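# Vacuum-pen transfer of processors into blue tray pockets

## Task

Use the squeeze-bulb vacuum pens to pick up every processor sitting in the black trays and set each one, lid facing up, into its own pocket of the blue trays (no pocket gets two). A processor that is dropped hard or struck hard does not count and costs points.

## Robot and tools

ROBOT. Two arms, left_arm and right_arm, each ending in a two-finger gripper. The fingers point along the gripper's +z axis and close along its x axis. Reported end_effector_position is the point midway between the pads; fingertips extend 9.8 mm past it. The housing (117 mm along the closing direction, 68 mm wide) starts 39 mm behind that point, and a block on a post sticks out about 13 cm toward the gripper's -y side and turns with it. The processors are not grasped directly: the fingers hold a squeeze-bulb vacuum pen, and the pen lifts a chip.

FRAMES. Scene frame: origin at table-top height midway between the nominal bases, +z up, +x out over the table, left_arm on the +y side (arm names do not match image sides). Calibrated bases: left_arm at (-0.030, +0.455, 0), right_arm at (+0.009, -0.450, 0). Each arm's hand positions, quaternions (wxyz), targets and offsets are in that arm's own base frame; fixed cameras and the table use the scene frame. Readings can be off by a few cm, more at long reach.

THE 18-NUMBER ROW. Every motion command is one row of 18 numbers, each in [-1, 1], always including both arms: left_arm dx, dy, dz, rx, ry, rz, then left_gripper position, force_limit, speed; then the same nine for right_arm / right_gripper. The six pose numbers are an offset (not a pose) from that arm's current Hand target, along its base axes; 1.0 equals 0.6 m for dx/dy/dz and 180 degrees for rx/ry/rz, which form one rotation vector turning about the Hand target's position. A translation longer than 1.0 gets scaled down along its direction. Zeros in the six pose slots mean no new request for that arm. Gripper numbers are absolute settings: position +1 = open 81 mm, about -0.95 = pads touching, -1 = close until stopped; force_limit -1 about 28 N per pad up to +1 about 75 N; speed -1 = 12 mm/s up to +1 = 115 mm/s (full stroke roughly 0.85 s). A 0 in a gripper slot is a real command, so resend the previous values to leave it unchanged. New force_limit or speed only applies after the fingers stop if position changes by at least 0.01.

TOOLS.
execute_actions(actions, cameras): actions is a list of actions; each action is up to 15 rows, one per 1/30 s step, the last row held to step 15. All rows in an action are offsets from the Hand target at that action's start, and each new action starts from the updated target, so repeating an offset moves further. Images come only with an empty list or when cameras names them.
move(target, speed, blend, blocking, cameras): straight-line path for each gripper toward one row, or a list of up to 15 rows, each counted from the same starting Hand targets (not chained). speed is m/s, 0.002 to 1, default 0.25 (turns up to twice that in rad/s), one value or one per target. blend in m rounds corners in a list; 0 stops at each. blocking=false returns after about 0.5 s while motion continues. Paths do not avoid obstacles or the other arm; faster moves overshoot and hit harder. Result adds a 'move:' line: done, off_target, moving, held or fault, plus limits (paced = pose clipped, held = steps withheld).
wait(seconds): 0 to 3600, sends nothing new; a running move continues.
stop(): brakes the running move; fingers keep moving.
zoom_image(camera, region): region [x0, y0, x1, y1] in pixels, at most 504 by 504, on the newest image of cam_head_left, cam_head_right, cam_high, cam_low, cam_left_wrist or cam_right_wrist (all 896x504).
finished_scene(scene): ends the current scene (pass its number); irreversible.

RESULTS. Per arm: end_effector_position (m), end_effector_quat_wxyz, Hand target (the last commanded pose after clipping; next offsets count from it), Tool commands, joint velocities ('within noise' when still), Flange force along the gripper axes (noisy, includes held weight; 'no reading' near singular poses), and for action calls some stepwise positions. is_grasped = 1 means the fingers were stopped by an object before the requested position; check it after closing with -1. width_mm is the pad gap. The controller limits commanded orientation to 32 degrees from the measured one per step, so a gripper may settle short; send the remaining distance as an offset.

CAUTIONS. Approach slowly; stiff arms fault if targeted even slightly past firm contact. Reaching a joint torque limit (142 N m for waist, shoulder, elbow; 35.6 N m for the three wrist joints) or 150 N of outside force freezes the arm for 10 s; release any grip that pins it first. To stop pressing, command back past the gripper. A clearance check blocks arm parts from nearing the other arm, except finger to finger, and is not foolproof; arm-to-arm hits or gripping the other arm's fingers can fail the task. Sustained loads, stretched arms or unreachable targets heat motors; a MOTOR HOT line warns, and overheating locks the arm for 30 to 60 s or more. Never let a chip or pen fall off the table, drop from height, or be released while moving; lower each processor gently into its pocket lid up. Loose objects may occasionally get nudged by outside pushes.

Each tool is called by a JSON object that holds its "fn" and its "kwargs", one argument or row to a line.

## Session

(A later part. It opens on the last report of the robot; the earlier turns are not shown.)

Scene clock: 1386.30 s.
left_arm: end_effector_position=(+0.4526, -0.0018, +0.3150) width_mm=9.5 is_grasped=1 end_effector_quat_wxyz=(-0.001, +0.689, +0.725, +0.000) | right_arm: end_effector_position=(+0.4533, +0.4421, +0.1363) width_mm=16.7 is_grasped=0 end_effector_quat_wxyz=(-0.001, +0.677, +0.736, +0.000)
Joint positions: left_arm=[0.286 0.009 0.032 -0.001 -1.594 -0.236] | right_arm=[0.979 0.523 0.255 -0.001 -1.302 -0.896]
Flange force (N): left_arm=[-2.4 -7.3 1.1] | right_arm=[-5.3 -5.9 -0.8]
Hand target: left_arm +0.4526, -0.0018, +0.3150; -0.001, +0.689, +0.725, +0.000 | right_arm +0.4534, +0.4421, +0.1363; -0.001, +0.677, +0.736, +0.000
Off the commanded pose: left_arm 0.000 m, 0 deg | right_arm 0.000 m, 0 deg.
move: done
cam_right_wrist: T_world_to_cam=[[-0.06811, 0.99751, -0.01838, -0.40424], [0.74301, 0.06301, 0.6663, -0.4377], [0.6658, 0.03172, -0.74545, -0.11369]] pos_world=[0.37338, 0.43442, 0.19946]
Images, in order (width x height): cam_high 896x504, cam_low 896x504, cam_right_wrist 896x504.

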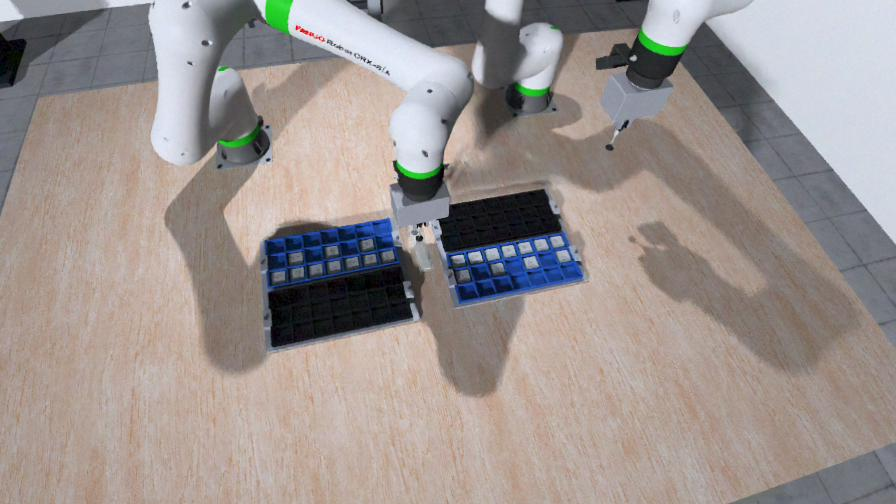

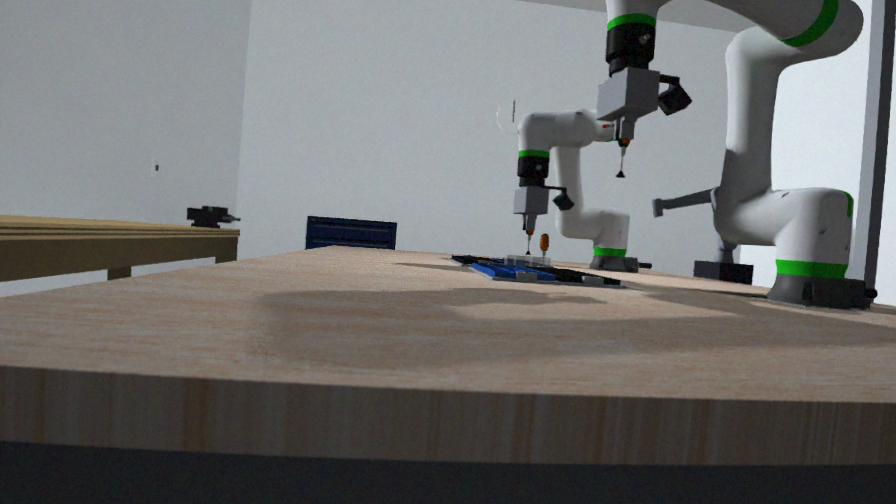

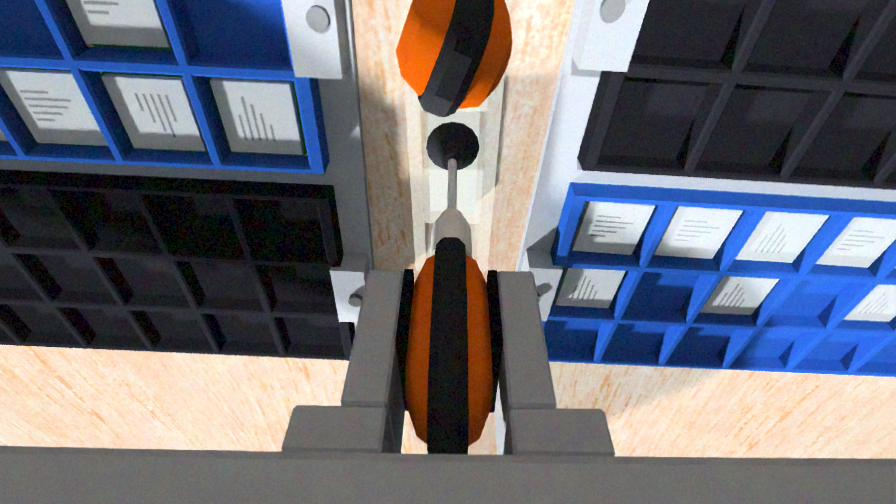

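{"fn": "move", "kwargs": {
  "target": [
    [0,0,0,0,0,0,-0.75,-0.5,-0.8,-0.0005,-0.0003,-0.045,0,0,0,-0.55,-0.5,-0.8]
  ],
  "speed": [0.03],
  "cameras": ["cam_right_wrist","cam_low"]
}}

{"fn": "zoom_image", "kwargs": {
  "camera": "cam_right_wrist",
  "region": [340, 40, 540, 240]
}}

{"fn": "zoom_image", "kwargs": {
  "camera": "cam_low",
  "region": [490, 200, 570, 280]
}}

Scene clock: 1396.30 s.
left_arm: end_effector_position=(+0.4526, -0.0018, +0.3150) width_mm=9.5 is_grasped=1 end_effector_quat_wxyz=(-0.001, +0.689, +0.725, +0.000) | right_arm: end_effector_position=(+0.4531, +0.4419, +0.1093) width_mm=16.7 is_grasped=0 end_effector_quat_wxyz=(-0.001, +0.677, +0.736, +0.000)
Joint positions: left_arm=[0.286 0.009 0.032 -0.001 -1.594 -0.236] | right_arm=[0.979 0.542 0.218 -0.001 -1.245 -0.897]
Flange force (N): left_arm=[-2.2 -6.1 0.7] | right_arm=[-4.7 -5.1 -1.4]
Hand target: left_arm +0.4526, -0.0018, +0.3150; -0.001, +0.689, +0.725, +0.000 | right_arm +0.4531, +0.4419, +0.1093; -0.001, +0.677, +0.736, +0.000
Off the commanded pose: left_arm 0.000 m, 0 deg | right_arm 0.000 m, 0 deg.
move: done
cam_right_wrist: T_world_to_cam=[[-0.06812, 0.9975, -0.01853, -0.40453], [0.74301, 0.06312, 0.6663, -0.41952], [0.6658, 0.03162, -0.74546, -0.13356]] pos_world=[0.37308, 0.43422, 0.17246]
Images, in order (width x height): cam_low 896x504, cam_right_wrist 896x504.

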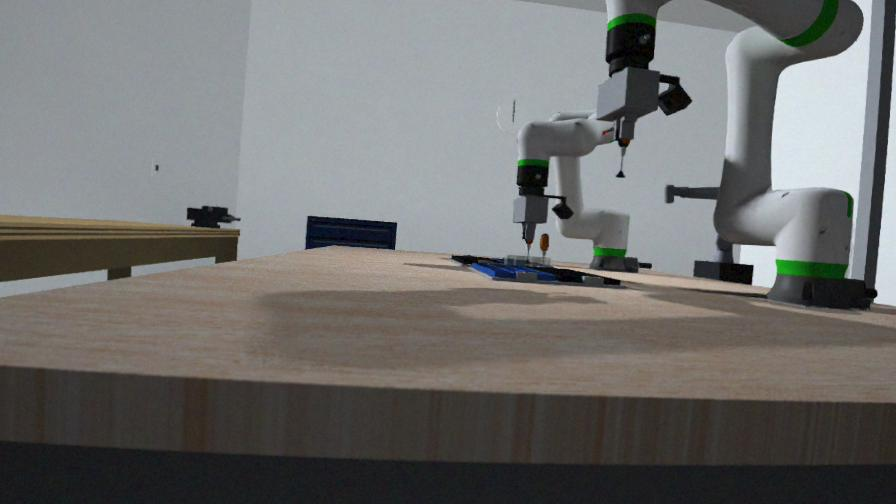

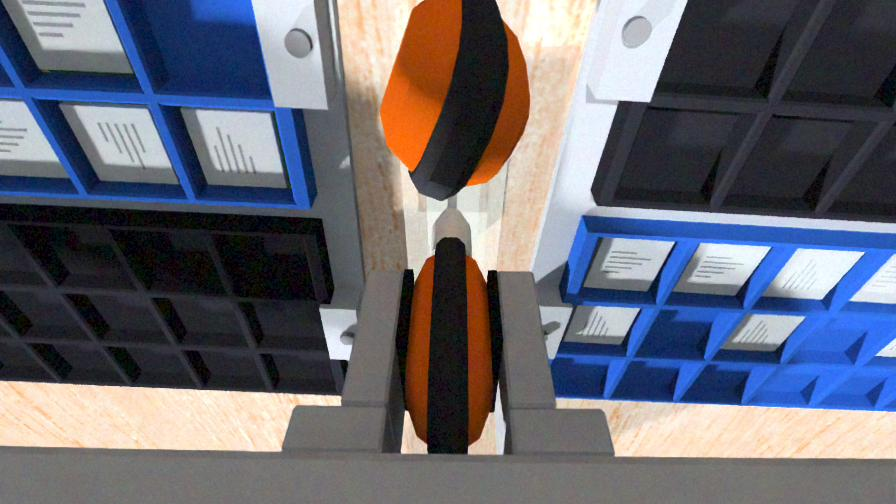

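Scaled by 2.520 from the camera's image (finer frame: 1280x720).

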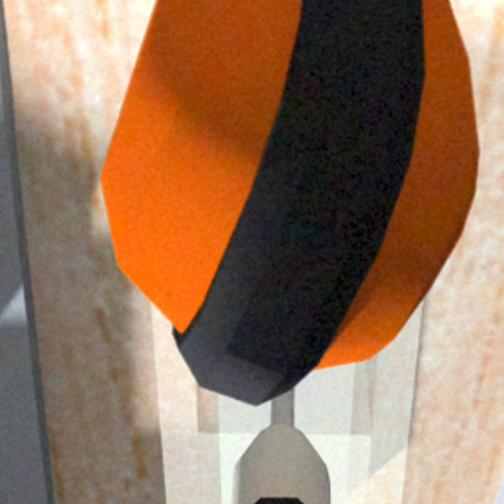

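Scaled by 6.300 from the camera's image (finer frame: 1280x720).

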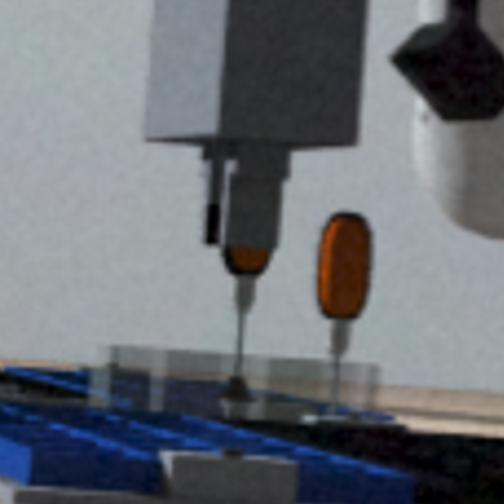

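{"fn": "move", "kwargs": {
  "target": [
    [0,0,0,0,0,0,-0.75,-0.5,-0.8,0,0,-0.0258,0,0,0,-0.55,-0.5,-0.8]
  ],
  "speed": [0.03]
}}

{"fn": "move", "kwargs": {
  "target": [
    [0,0,0,0,0,0,-0.75,-0.5,-0.8,0,0,-0.0015,0,0,0,-0.55,-0.5,-0.8]
  ],
  "speed": [0.02],
  "cameras": ["cam_right_wrist","cam_low"]
}}

{"fn": "zoom_image", "kwargs": {
  "camera": "cam_low",
  "region": [490, 200, 570, 280]
}}

Scene clock: 1403.47 s.
left_arm: end_effector_position=(+0.4526, -0.0018, +0.3150) width_mm=9.5 is_grasped=1 end_effector_quat_wxyz=(-0.001, +0.689, +0.725, +0.000) | right_arm: end_effector_position=(+0.4531, +0.4419, +0.0938) width_mm=16.7 is_grasped=0 end_effector_quat_wxyz=(-0.001, +0.677, +0.736, +0.000)
Joint positions: left_arm=[0.286 0.009 0.032 -0.001 -1.594 -0.236] | right_arm=[0.979 0.555 0.199 -0.001 -1.214 -0.897]
Flange force (N): left_arm=[-2.3 -6.8 0.5] | right_arm=[-4.8 -5.3 -1.9]
Hand target: left_arm +0.4526, -0.0018, +0.3150; -0.001, +0.689, +0.725, +0.000 | right_arm +0.4531, +0.4419, +0.0938; -0.001, +0.677, +0.736, +0.000
Off the commanded pose: left_arm 0.000 m, 0 deg | right_arm 0.000 m, 0 deg.
move: done

Scene clock: 1403.97 s.
left_arm: end_effector_position=(+0.4526, -0.0018, +0.3150) width_mm=9.5 is_grasped=1 end_effector_quat_wxyz=(-0.001, +0.689, +0.725, +0.000) | right_arm: end_effector_position=(+0.4531, +0.4419, +0.0929) width_mm=16.7 is_grasped=0 end_effector_quat_wxyz=(-0.001, +0.677, +0.736, +0.000)
Joint positions: left_arm=[0.286 0.009 0.032 -0.001 -1.594 -0.236] | right_arm=[0.979 0.556 0.198 -0.001 -1.212 -0.897]
Flange force (N): left_arm=[-2.4 -7.2 0.5] | right_arm=[-4.2 -5.1 -1.8]
Hand target: left_arm +0.4526, -0.0018, +0.3150; -0.001, +0.689, +0.725, +0.000 | right_arm +0.4531, +0.4419, +0.0929; -0.001, +0.677, +0.736, +0.000
Off the commanded pose: left_arm 0.000 m, 0 deg | right_arm 0.000 m, 0 deg.
move: done
cam_right_wrist: T_world_to_cam=[[-0.06811, 0.99751, -0.01852, -0.40484], [0.74301, 0.06311, 0.6663, -0.40859], [0.6658, 0.03162, -0.74546, -0.14579]] pos_world=[0.37308, 0.43422, 0.15606]
Images, in order (width x height): cam_low 896x504, cam_right_wrist 896x504.

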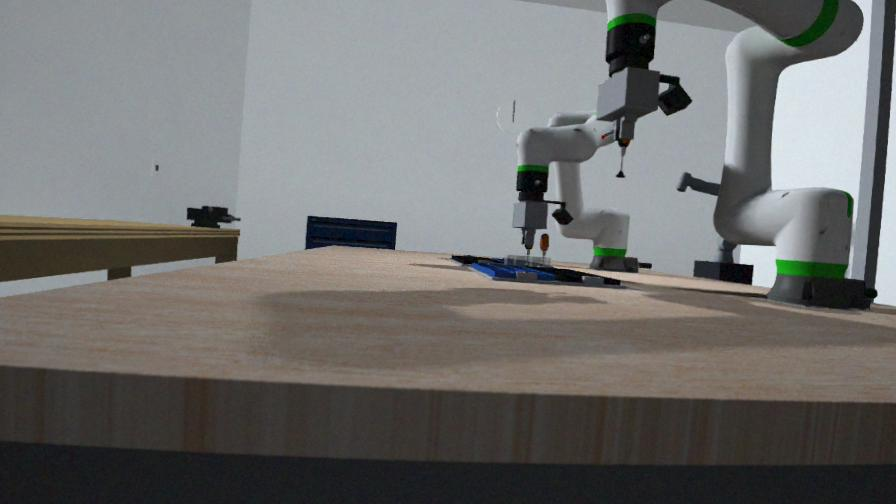

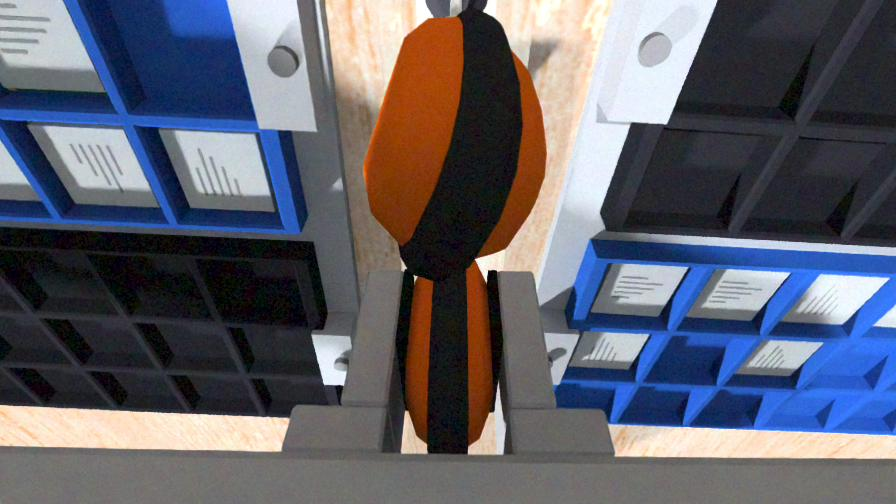

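Scaled by 6.300 from the camera's image (finer frame: 1280x720).

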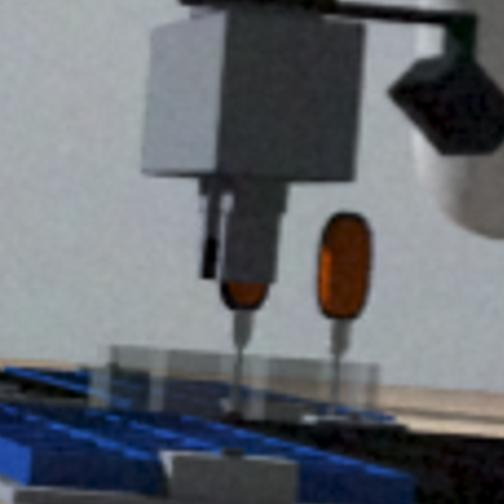

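Lower another 0.8 mm, then open slowly and lift.

{"fn": "move", "kwargs": {
  "target": [
    [0,0,0,0,0,0,-0.75,-0.5,-0.8,0,0,-0.0013,0,0,0,-0.55,-0.5,-0.8],
    [0,0,0,0,0,0,-0.75,-0.5,-0.8,0,0,-0.0013,0,0,0,0,-0.5,-0.9],
    [0,0,0,0,0,0,-0.75,-0.5,-0.8,0,0,-0.0013,0,0,0,0.9,-0.5,0]
  ],
  "speed": [0.02]
}}

{"fn": "move", "kwargs": {
  "target": [
    [0,0,0,0,0,0,-0.75,-0.5,-0.8,0,0,0.12,0,0,0,0.9,-0.5,0]
  ],
  "speed": [0.08],
  "cameras": ["cam_right_wrist","cam_low"]
}}

speed must be one number or one for each of the 3 targets, got a list of 1; nothing of the call was run

not run: a call was refused earlier in this reply.

{"fn": "move", "kwargs": {
  "target": [
    [0,0,0,0,0,0,-0.75,-0.5,-0.8,0,0,-0.0013,0,0,0,-0.55,-0.5,-0.8],
    [0,0,0,0,0,0,-0.75,-0.5,-0.8,0,0,-0.0013,0,0,0,0,-0.5,-0.9],
    [0,0,0,0,0,0,-0.75,-0.5,-0.8,0,0,-0.0013,0,0,0,0.9,-0.5,0]
  ],
  "speed": 0.02
}}

{"fn": "move", "kwargs": {
  "target": [
    [0,0,0,0,0,0,-0.75,-0.5,-0.8,0,0,0.12,0,0,0,0.9,-0.5,0]
  ],
  "speed": [0.08],
  "cameras": ["cam_right_wrist","cam_low"]
}}

Scene clock: 1418.27 s.
left_arm: end_effector_position=(+0.4526, -0.0018, +0.3150) width_mm=9.5 is_grasped=1 end_effector_quat_wxyz=(-0.001, +0.689, +0.725, +0.000) | right_arm: end_effector_position=(+0.4531, +0.4419, +0.0921) width_mm=76.8 is_grasped=0 end_effector_quat_wxyz=(-0.001, +0.677, +0.736, +0.000)
Joint positions: left_arm=[0.286 0.009 0.032 -0.001 -1.594 -0.236] | right_arm=[0.979 0.557 0.198 -0.001 -1.211 -0.897]
Flange force (N): left_arm=[-1.8 -6.6 0.4] | right_arm=[-4.7 -5.4 -1.6]
Hand target: left_arm +0.4526, -0.0018, +0.3150; -0.001, +0.689, +0.725, +0.000 | right_arm +0.4531, +0.4419, +0.0921; -0.001, +0.677, +0.736, +0.000
Off the commanded pose: left_arm 0.000 m, 0 deg | right_arm 0.000 m, 0 deg.
move: done

Scene clock: 1419.50 s.
left_arm: end_effector_position=(+0.4526, -0.0018, +0.3150) width_mm=9.5 is_grasped=1 end_effector_quat_wxyz=(-0.001, +0.689, +0.725, +0.000) | right_arm: end_effector_position=(+0.4531, +0.4419, +0.1641) width_mm=76.8 is_grasped=0 end_effector_quat_wxyz=(+0.000, +0.677, +0.736, +0.000)
Joint positions: left_arm=[0.286 0.009 0.032 -0.001 -1.594 -0.236] | right_arm=[0.979 0.506 0.296 -0.001 -1.36 -0.897]
Flange force (N): left_arm=[-1.7 -6.9 0.4] | right_arm=[-4.7 -5.0 -0.8]
Hand target: left_arm +0.4526, -0.0018, +0.3150; -0.001, +0.689, +0.725, +0.000 | right_arm +0.4531, +0.4419, +0.1641; -0.001, +0.677, +0.736, +0.000
Off the commanded pose: left_arm 0.000 m, 0 deg | right_arm 0.000 m, 0 deg.
move: done
cam_right_wrist: T_world_to_cam=[[-0.06819, 0.9975, -0.0186, -0.40347], [0.74295, 0.06321, 0.66635, -0.45607], [0.66586, 0.03162, -0.74541, -0.09274]] pos_world=[0.37308, 0.43422, 0.22726]
Images, in order (width x height): cam_low 896x504, cam_right_wrist 896x504.

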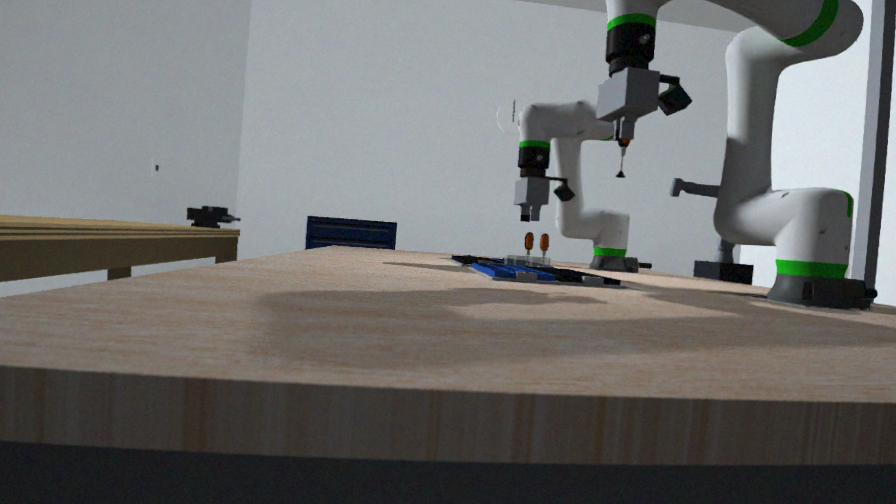

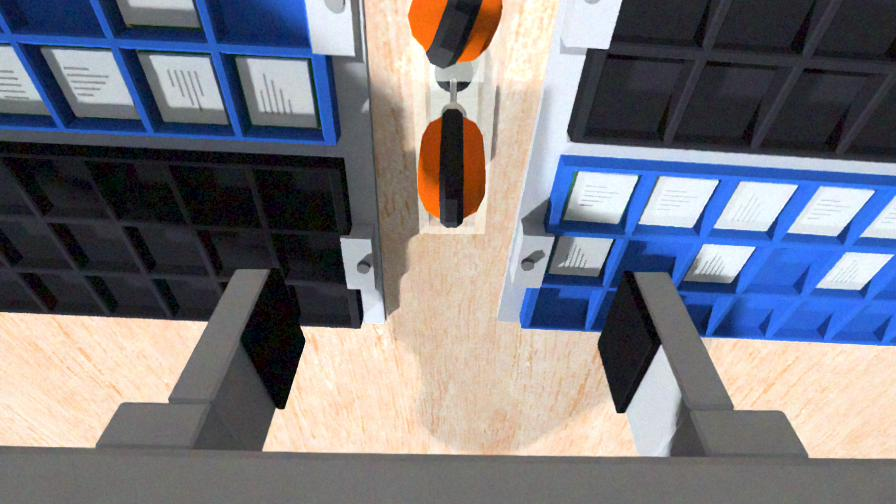

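{"fn": "move", "kwargs": {
  "target": [
    [0,0,0,0,0,0,-0.75,-0.5,-0.8,-0.255,-0.403,0.39,0,0,0,0.9,-0.5,0],
    [0.1532,-0.792,-0.2417,0,0,0,-0.6,-0.5,-0.8,-0.255,-0.403,0.39,0,0,0,0.9,-0.5,0]
  ],
  "speed": [0.25,0.25],
  "blend": [0.05,0],
  "cameras": ["cam_left_wrist","cam_low"]
}}

{"fn": "zoom_image", "kwargs": {
  "camera": "cam_left_wrist",
  "region": [340, 40, 540, 240]
}}

{"fn": "zoom_image", "kwargs": {
  "camera": "cam_low",
  "region": [480, 190, 570, 280]
}}

Scene clock: 1432.93 s.
left_arm: end_effector_position=(+0.5445, -0.4770, +0.1700) width_mm=14.6 is_grasped=0 end_effector_quat_wxyz=(-0.001, +0.689, +0.725, +0.000) | right_arm: end_effector_position=(+0.3001, +0.2001, +0.3981) width_mm=76.8 is_grasped=0 end_effector_quat_wxyz=(-0.001, +0.677, +0.736, +0.000)
Joint positions: left_arm=[-0.539 0.762 0.711 -0.001 -1.521 0.59] | right_arm=[0.956 -0.201 0.037 -0.001 -1.807 -0.874]
Flange force (N): left_arm=[11.6 -14.7 -0.7] | right_arm=[-1.3 -1.4 1.3]
Hand target: left_arm +0.5445, -0.4770, +0.1700; -0.001, +0.689, +0.725, +0.000 | right_arm +0.3001, +0.2001, +0.3981; -0.001, +0.677, +0.736, +0.000
Off the commanded pose: left_arm 0.000 m, 0 deg | right_arm 0.000 m, 0 deg.
move: done
cam_left_wrist: T_world_to_cam=[[-0.05701, 0.99833, 0.00898, 0.49955], [0.72903, 0.03548, 0.68357, -0.47493], [0.68211, 0.04551, -0.72983, -0.12705]] pos_world=[0.46138, -0.47609, 0.22743]
Images, in order (width x height): cam_low 896x504, cam_left_wrist 896x504.

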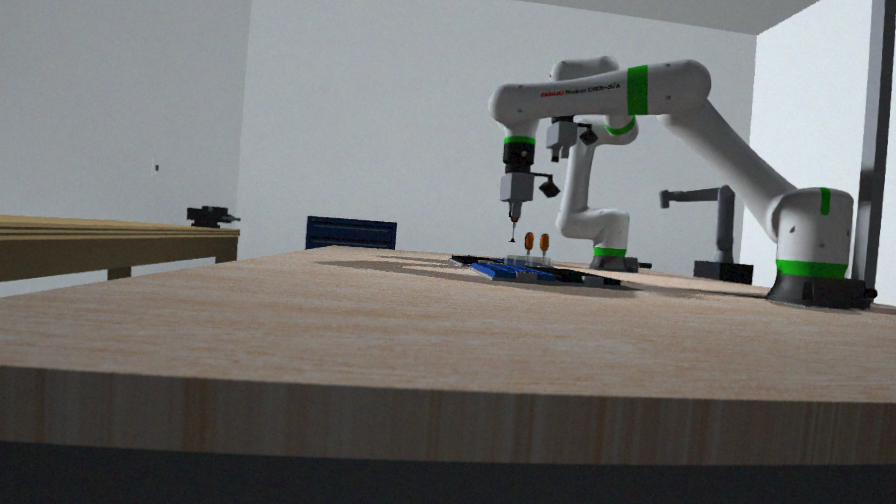

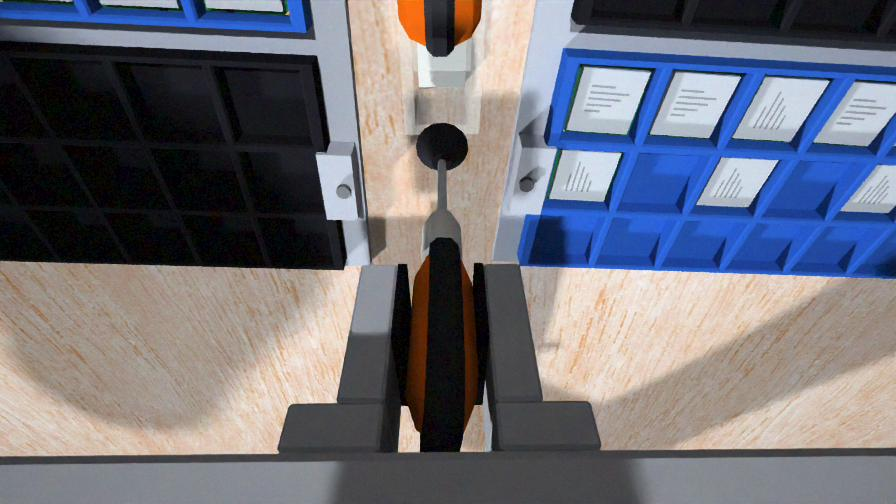

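Scaled by 2.520 from the camera's image (finer frame: 1280x720).

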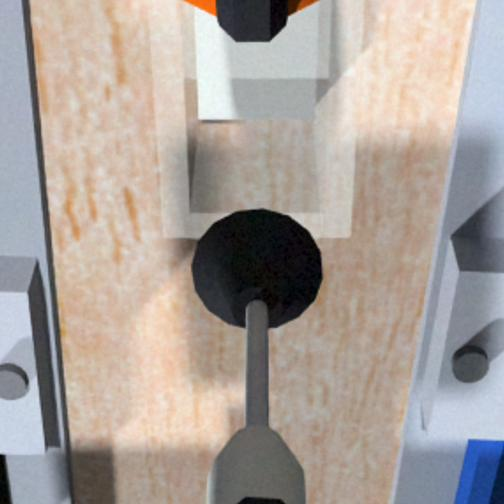

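Scaled by 5.600 from the camera's image (finer frame: 1280x720).

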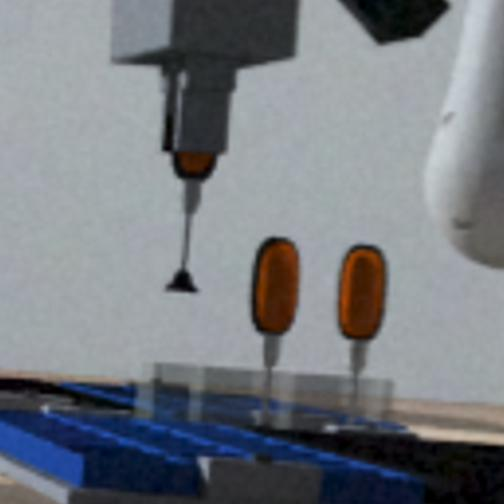

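{"fn": "move", "kwargs": {
  "target": [
    [0,0,-0.1,0,0,0,-0.6,-0.5,-0.8,0,0,0,0,0,0,0.9,-0.5,0]
  ],
  "speed": [0.06],
  "cameras": ["cam_left_wrist","cam_low"]
}}

{"fn": "zoom_image", "kwargs": {
  "camera": "cam_left_wrist",
  "region": [340, 40, 540, 240]
}}

{"fn": "zoom_image", "kwargs": {
  "camera": "cam_low",
  "region": [480, 200, 560, 280]
}}

Scene clock: 1442.33 s.
left_arm: end_effector_position=(+0.5445, -0.4770, +0.1100) width_mm=14.6 is_grasped=0 end_effector_quat_wxyz=(-0.001, +0.689, +0.725, +0.000) | right_arm: end_effector_position=(+0.3001, +0.2001, +0.3981) width_mm=76.8 is_grasped=0 end_effector_quat_wxyz=(-0.001, +0.677, +0.736, +0.000)
Joint positions: left_arm=[-0.539 0.783 0.606 -0.001 -1.394 0.59] | right_arm=[0.956 -0.201 0.037 -0.001 -1.807 -0.874]
Flange force (N): left_arm=[9.1 -12.0 -2.4] | right_arm=[-1.4 -1.5 1.6]
Hand target: left_arm +0.5445, -0.4770, +0.1100; -0.001, +0.689, +0.725, +0.000 | right_arm +0.3001, +0.2001, +0.3981; -0.001, +0.677, +0.736, +0.000
Off the commanded pose: left_arm 0.000 m, 0 deg | right_arm 0.000 m, 0 deg.
move: done
cam_left_wrist: T_world_to_cam=[[-0.05694, 0.99834, 0.00905, 0.50005], [0.72903, 0.03538, 0.68357, -0.43403], [0.68211, 0.04552, -0.72983, -0.17077]] pos_world=[0.46138, -0.47609, 0.16753]
Images, in order (width x height): cam_low 896x504, cam_left_wrist 896x504.

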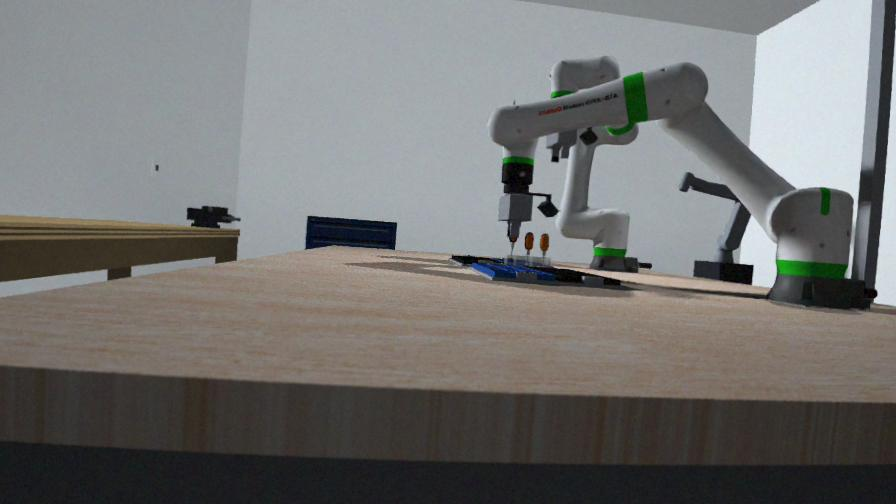

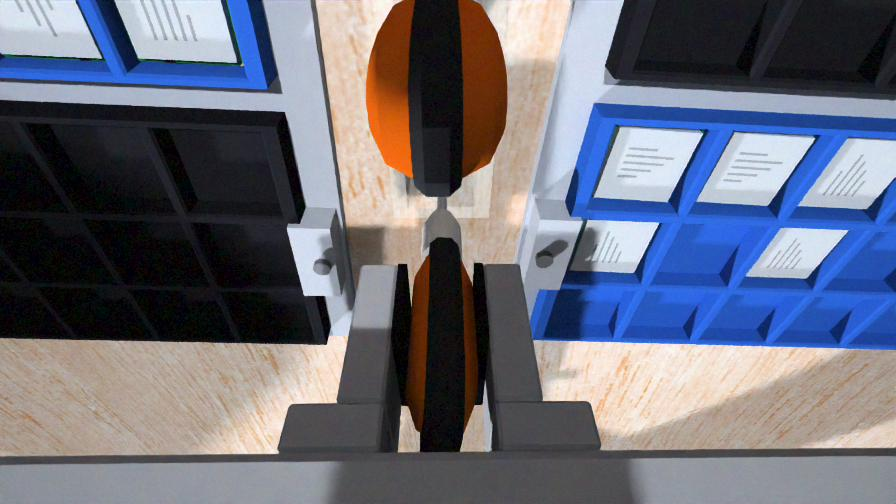

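Scaled by 2.520 from the camera's image (finer frame: 1280x720).

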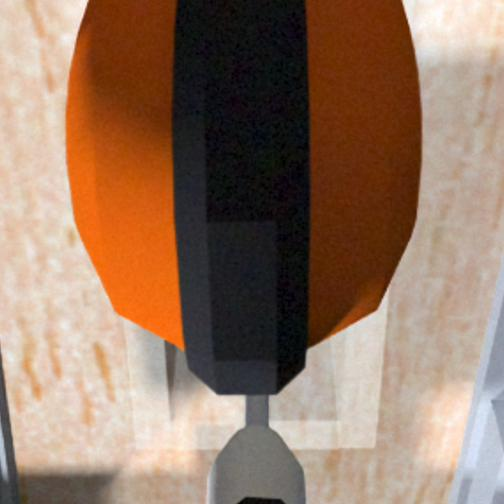

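Scaled by 6.300 from the camera's image (finer frame: 1280x720).

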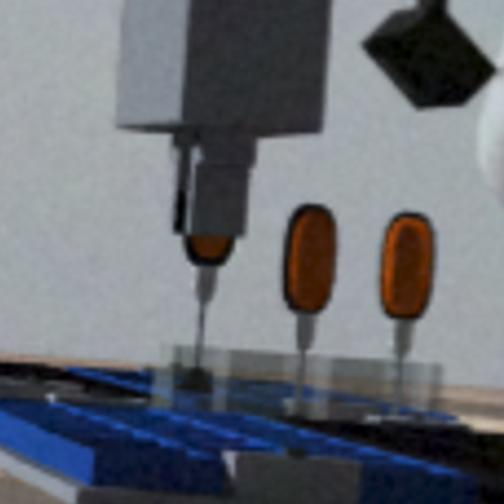

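{"fn": "move", "kwargs": {
  "target": [
    [0,0,-0.0308,0,0,0,-0.6,-0.5,-0.8,0,0,0,0,0,0,0.9,-0.5,0]
  ],
  "speed": [0.03]
}}

{"fn": "move", "kwargs": {
  "target": [
    [0,0,-0.0013,0,0,0,-0.6,-0.5,-0.8,0,0,0,0,0,0,0.9,-0.5,0]
  ],
  "speed": [0.03]
}}

Scene clock: 1448.53 s.
left_arm: end_effector_position=(+0.5445, -0.4770, +0.0915) width_mm=14.6 is_grasped=0 end_effector_quat_wxyz=(-0.001, +0.689, +0.725, +0.000) | right_arm: end_effector_position=(+0.3001, +0.2001, +0.3981) width_mm=76.8 is_grasped=0 end_effector_quat_wxyz=(-0.001, +0.677, +0.736, +0.000)
Joint positions: left_arm=[-0.539 0.794 0.58 -0.001 -1.358 0.59] | right_arm=[0.956 -0.201 0.037 -0.001 -1.807 -0.874]
Flange force (N): left_arm=[8.4 -11.6 -3.0] | right_arm=[-0.8 -1.2 1.1]
Hand target: left_arm +0.5445, -0.4770, +0.0915; -0.001, +0.689, +0.725, +0.000 | right_arm +0.3001, +0.2001, +0.3981; -0.001, +0.677, +0.736, +0.000
Off the commanded pose: left_arm 0.000 m, 0 deg | right_arm 0.000 m, 0 deg.
move: done

Scene clock: 1449.03 s.
left_arm: end_effector_position=(+0.5445, -0.4770, +0.0907) width_mm=14.6 is_grasped=0 end_effector_quat_wxyz=(-0.001, +0.689, +0.725, +0.000) | right_arm: end_effector_position=(+0.3001, +0.2001, +0.3981) width_mm=76.8 is_grasped=0 end_effector_quat_wxyz=(-0.001, +0.677, +0.736, +0.000)
Joint positions: left_arm=[-0.539 0.794 0.579 -0.001 -1.356 0.59] | right_arm=[0.956 -0.201 0.037 -0.001 -1.807 -0.874]
Flange force (N): left_arm=[8.6 -11.3 -4.3] | right_arm=[-1.2 -1.2 1.1]
Hand target: left_arm +0.5445, -0.4770, +0.0907; -0.001, +0.689, +0.725, +0.000 | right_arm +0.3001, +0.2001, +0.3981; -0.001, +0.677, +0.736, +0.000
Off the commanded pose: left_arm 0.000 m, 0 deg | right_arm 0.000 m, 0 deg.
move: done

{"fn": "move", "kwargs": {
  "target": [
    [0,0,0,0,0,0,-0.1,-0.5,-0.9,0,0,0,0,0,0,0.9,-0.5,0],
    [0,0,0,0,0,0,0.9,-0.5,0,0,0,0,0,0,0,0.9,-0.5,0],
    [0,0,0.15,0,0,0,0.9,-0.5,0,0,0,0,0,0,0,0.9,-0.5,0]
  ],
  "speed": 0.06
}}

{"fn": "move", "kwargs": {
  "target": [
    [-0.25,0.55,0.25,0,0,0,0.9,-0.5,0,-0.05,-0.2,0.05,0,0,0,0.9,-0.5,0]
  ],
  "speed": 0.25,
  "cameras": ["all"]
}}

{"fn": "zoom_image", "kwargs": {
  "camera": "cam_high",
  "region": [240, 180, 600, 360]
}}

{"fn": "zoom_image", "kwargs": {
  "camera": "cam_head_left",
  "region": [230, 240, 630, 380]
}}

Scene clock: 1459.67 s.
left_arm: end_effector_position=(+0.5445, -0.4770, +0.1809) width_mm=76.8 is_grasped=0 end_effector_quat_wxyz=(+0.000, +0.689, +0.725, +0.000) | right_arm: end_effector_position=(+0.3001, +0.2001, +0.3981) width_mm=76.8 is_grasped=0 end_effector_quat_wxyz=(-0.001, +0.677, +0.736, +0.000)
Joint positions: left_arm=[-0.539 0.76 0.734 -0.001 -1.545 0.59] | right_arm=[0.956 -0.201 0.037 -0.001 -1.807 -0.874]
Flange force (N): left_arm=[11.7 -14.4 0.8] | right_arm=[-1.3 -1.5 1.5]
Hand target: left_arm +0.5445, -0.4770, +0.1807; -0.001, +0.689, +0.725, +0.000 | right_arm +0.3001, +0.2001, +0.3981; -0.001, +0.677, +0.736, +0.000
Off the commanded pose: left_arm 0.000 m, 0 deg | right_arm 0.000 m, 0 deg.
move: done

Scene clock: 1461.87 s.
left_arm: end_effector_position=(+0.3945, -0.1471, +0.3307) width_mm=76.8 is_grasped=0 end_effector_quat_wxyz=(-0.001, +0.689, +0.725, +0.000) | right_arm: end_effector_position=(+0.2701, +0.0800, +0.4281) width_mm=76.8 is_grasped=0 end_effector_quat_wxyz=(+0.000, +0.677, +0.736, +0.000)
Joint positions: left_arm=[-0.044 -0.07 -0.008 -0.001 -1.633 0.094] | right_arm=[0.767 -0.381 -0.019 -0.001 -1.932 -0.685]
Flange force (N): left_arm=[-1.8 -6.1 0.3] | right_arm=[-0.6 0.1 1.0]
Hand target: left_arm +0.3945, -0.1470, +0.3307; -0.001, +0.689, +0.725, +0.000 | right_arm +0.2701, +0.0801, +0.4281; -0.001, +0.677, +0.736, +0.000
Off the commanded pose: left_arm 0.000 m, 0 deg | right_arm 0.000 m, 0 deg.
move: done
cam_left_wrist: T_world_to_cam=[[-0.05694, 0.99834, 0.00905, 0.16006], [0.72908, 0.03538, 0.68351, -0.48721], [0.68206, 0.04552, -0.72988, 0.07764]] pos_world=[0.31138, -0.14609, 0.38823]
cam_right_wrist: T_world_to_cam=[[-0.06805, 0.9975, -0.01875, -0.0501], [0.74296, 0.06321, 0.66634, -0.47315], [0.66587, 0.03142, -0.74541, 0.23735]] pos_world=[0.19008, 0.07242, 0.49126]

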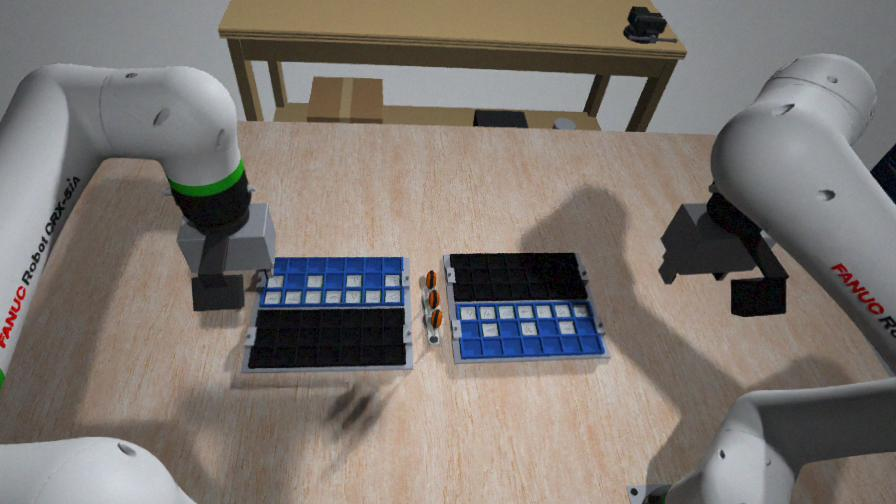

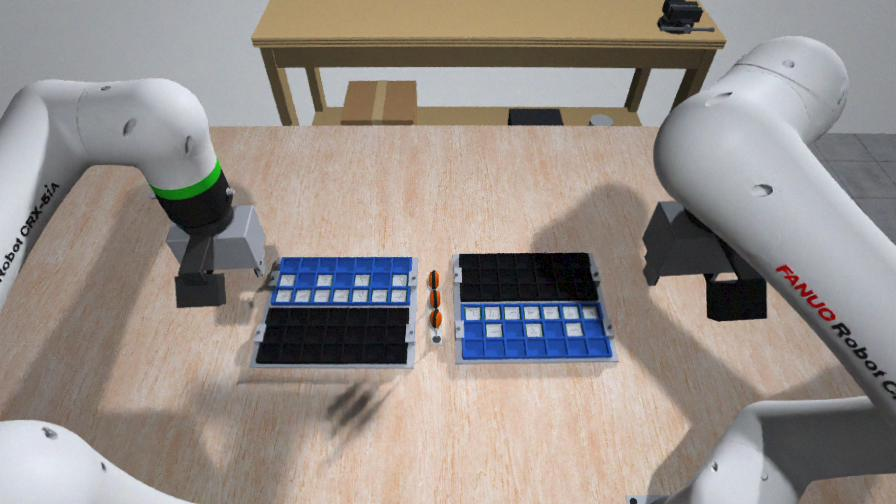

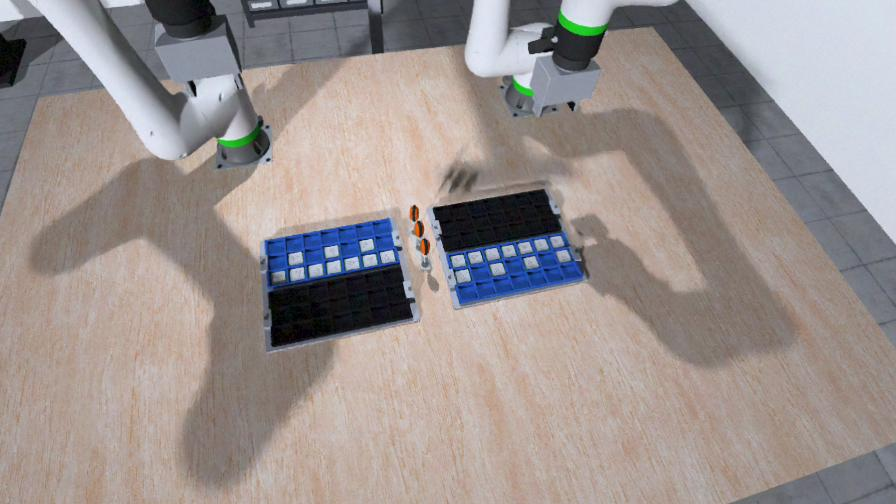

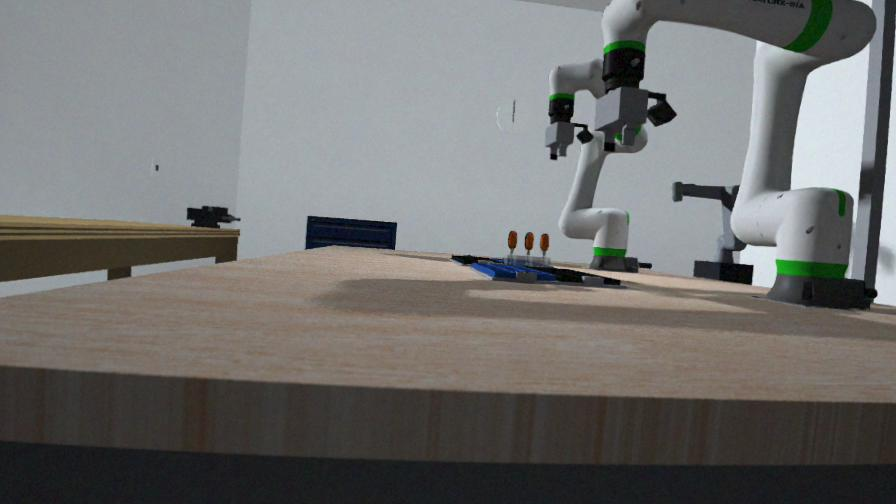

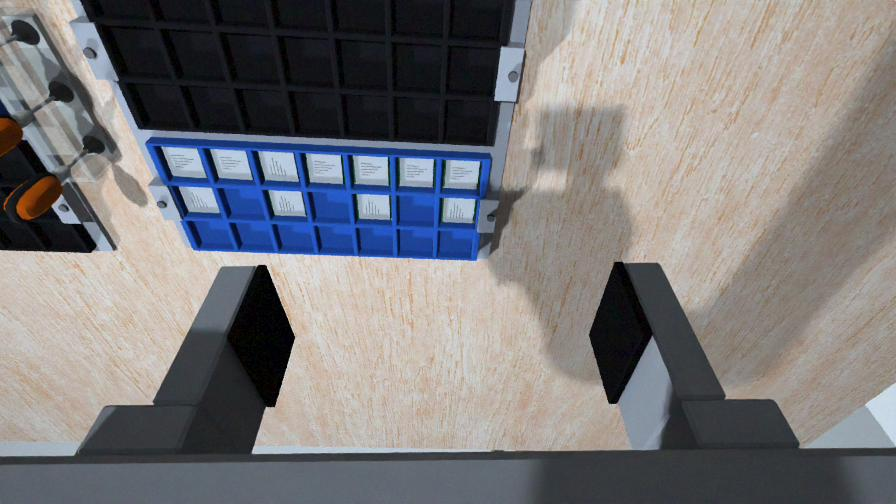

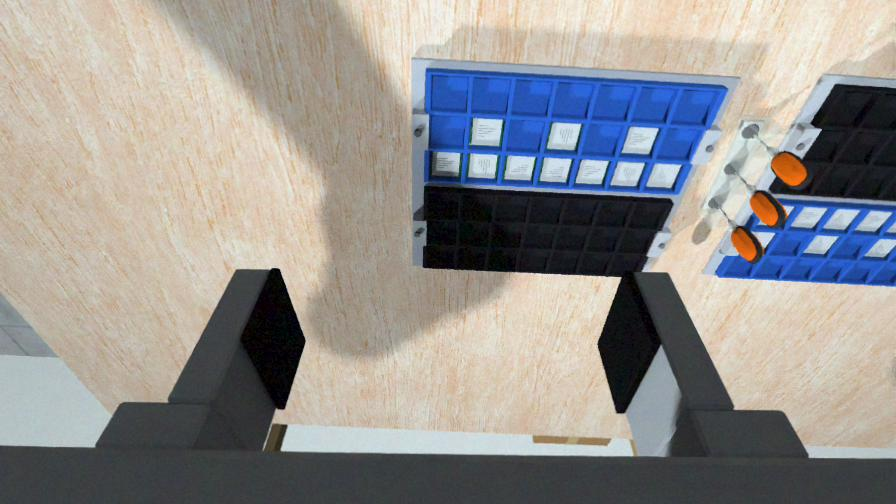

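Scaled by 1.400 from the camera's image (finer frame: 1280x720).

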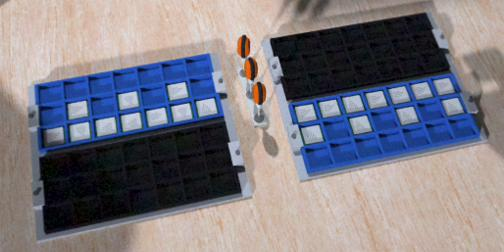

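Scaled by 1.260 from the camera's image (finer frame: 1280x720).

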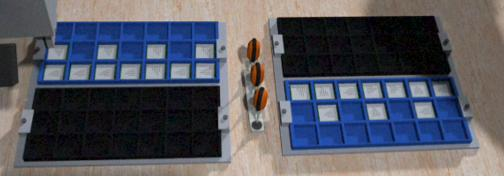

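{"fn": "zoom_image", "kwargs": {
  "camera": "cam_left_wrist",
  "region": [140, 120, 520, 270]
}}

{"fn": "zoom_image", "kwargs": {
  "camera": "cam_right_wrist",
  "region": [400, 50, 760, 210]
}}

Scaled by 1.326 from the camera's image (finer frame: 1280x720).

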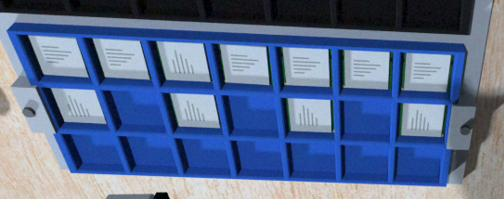

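Scaled by 1.400 from the camera's image (finer frame: 1280x720).

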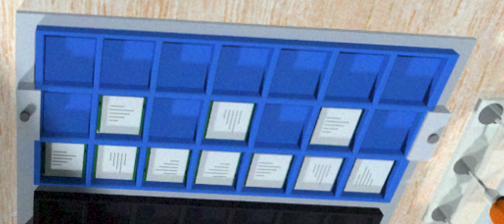

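All seated.

{"fn": "finished_scene", "kwargs": {
  "scene": 1
}}

The scene is finished: the task was done.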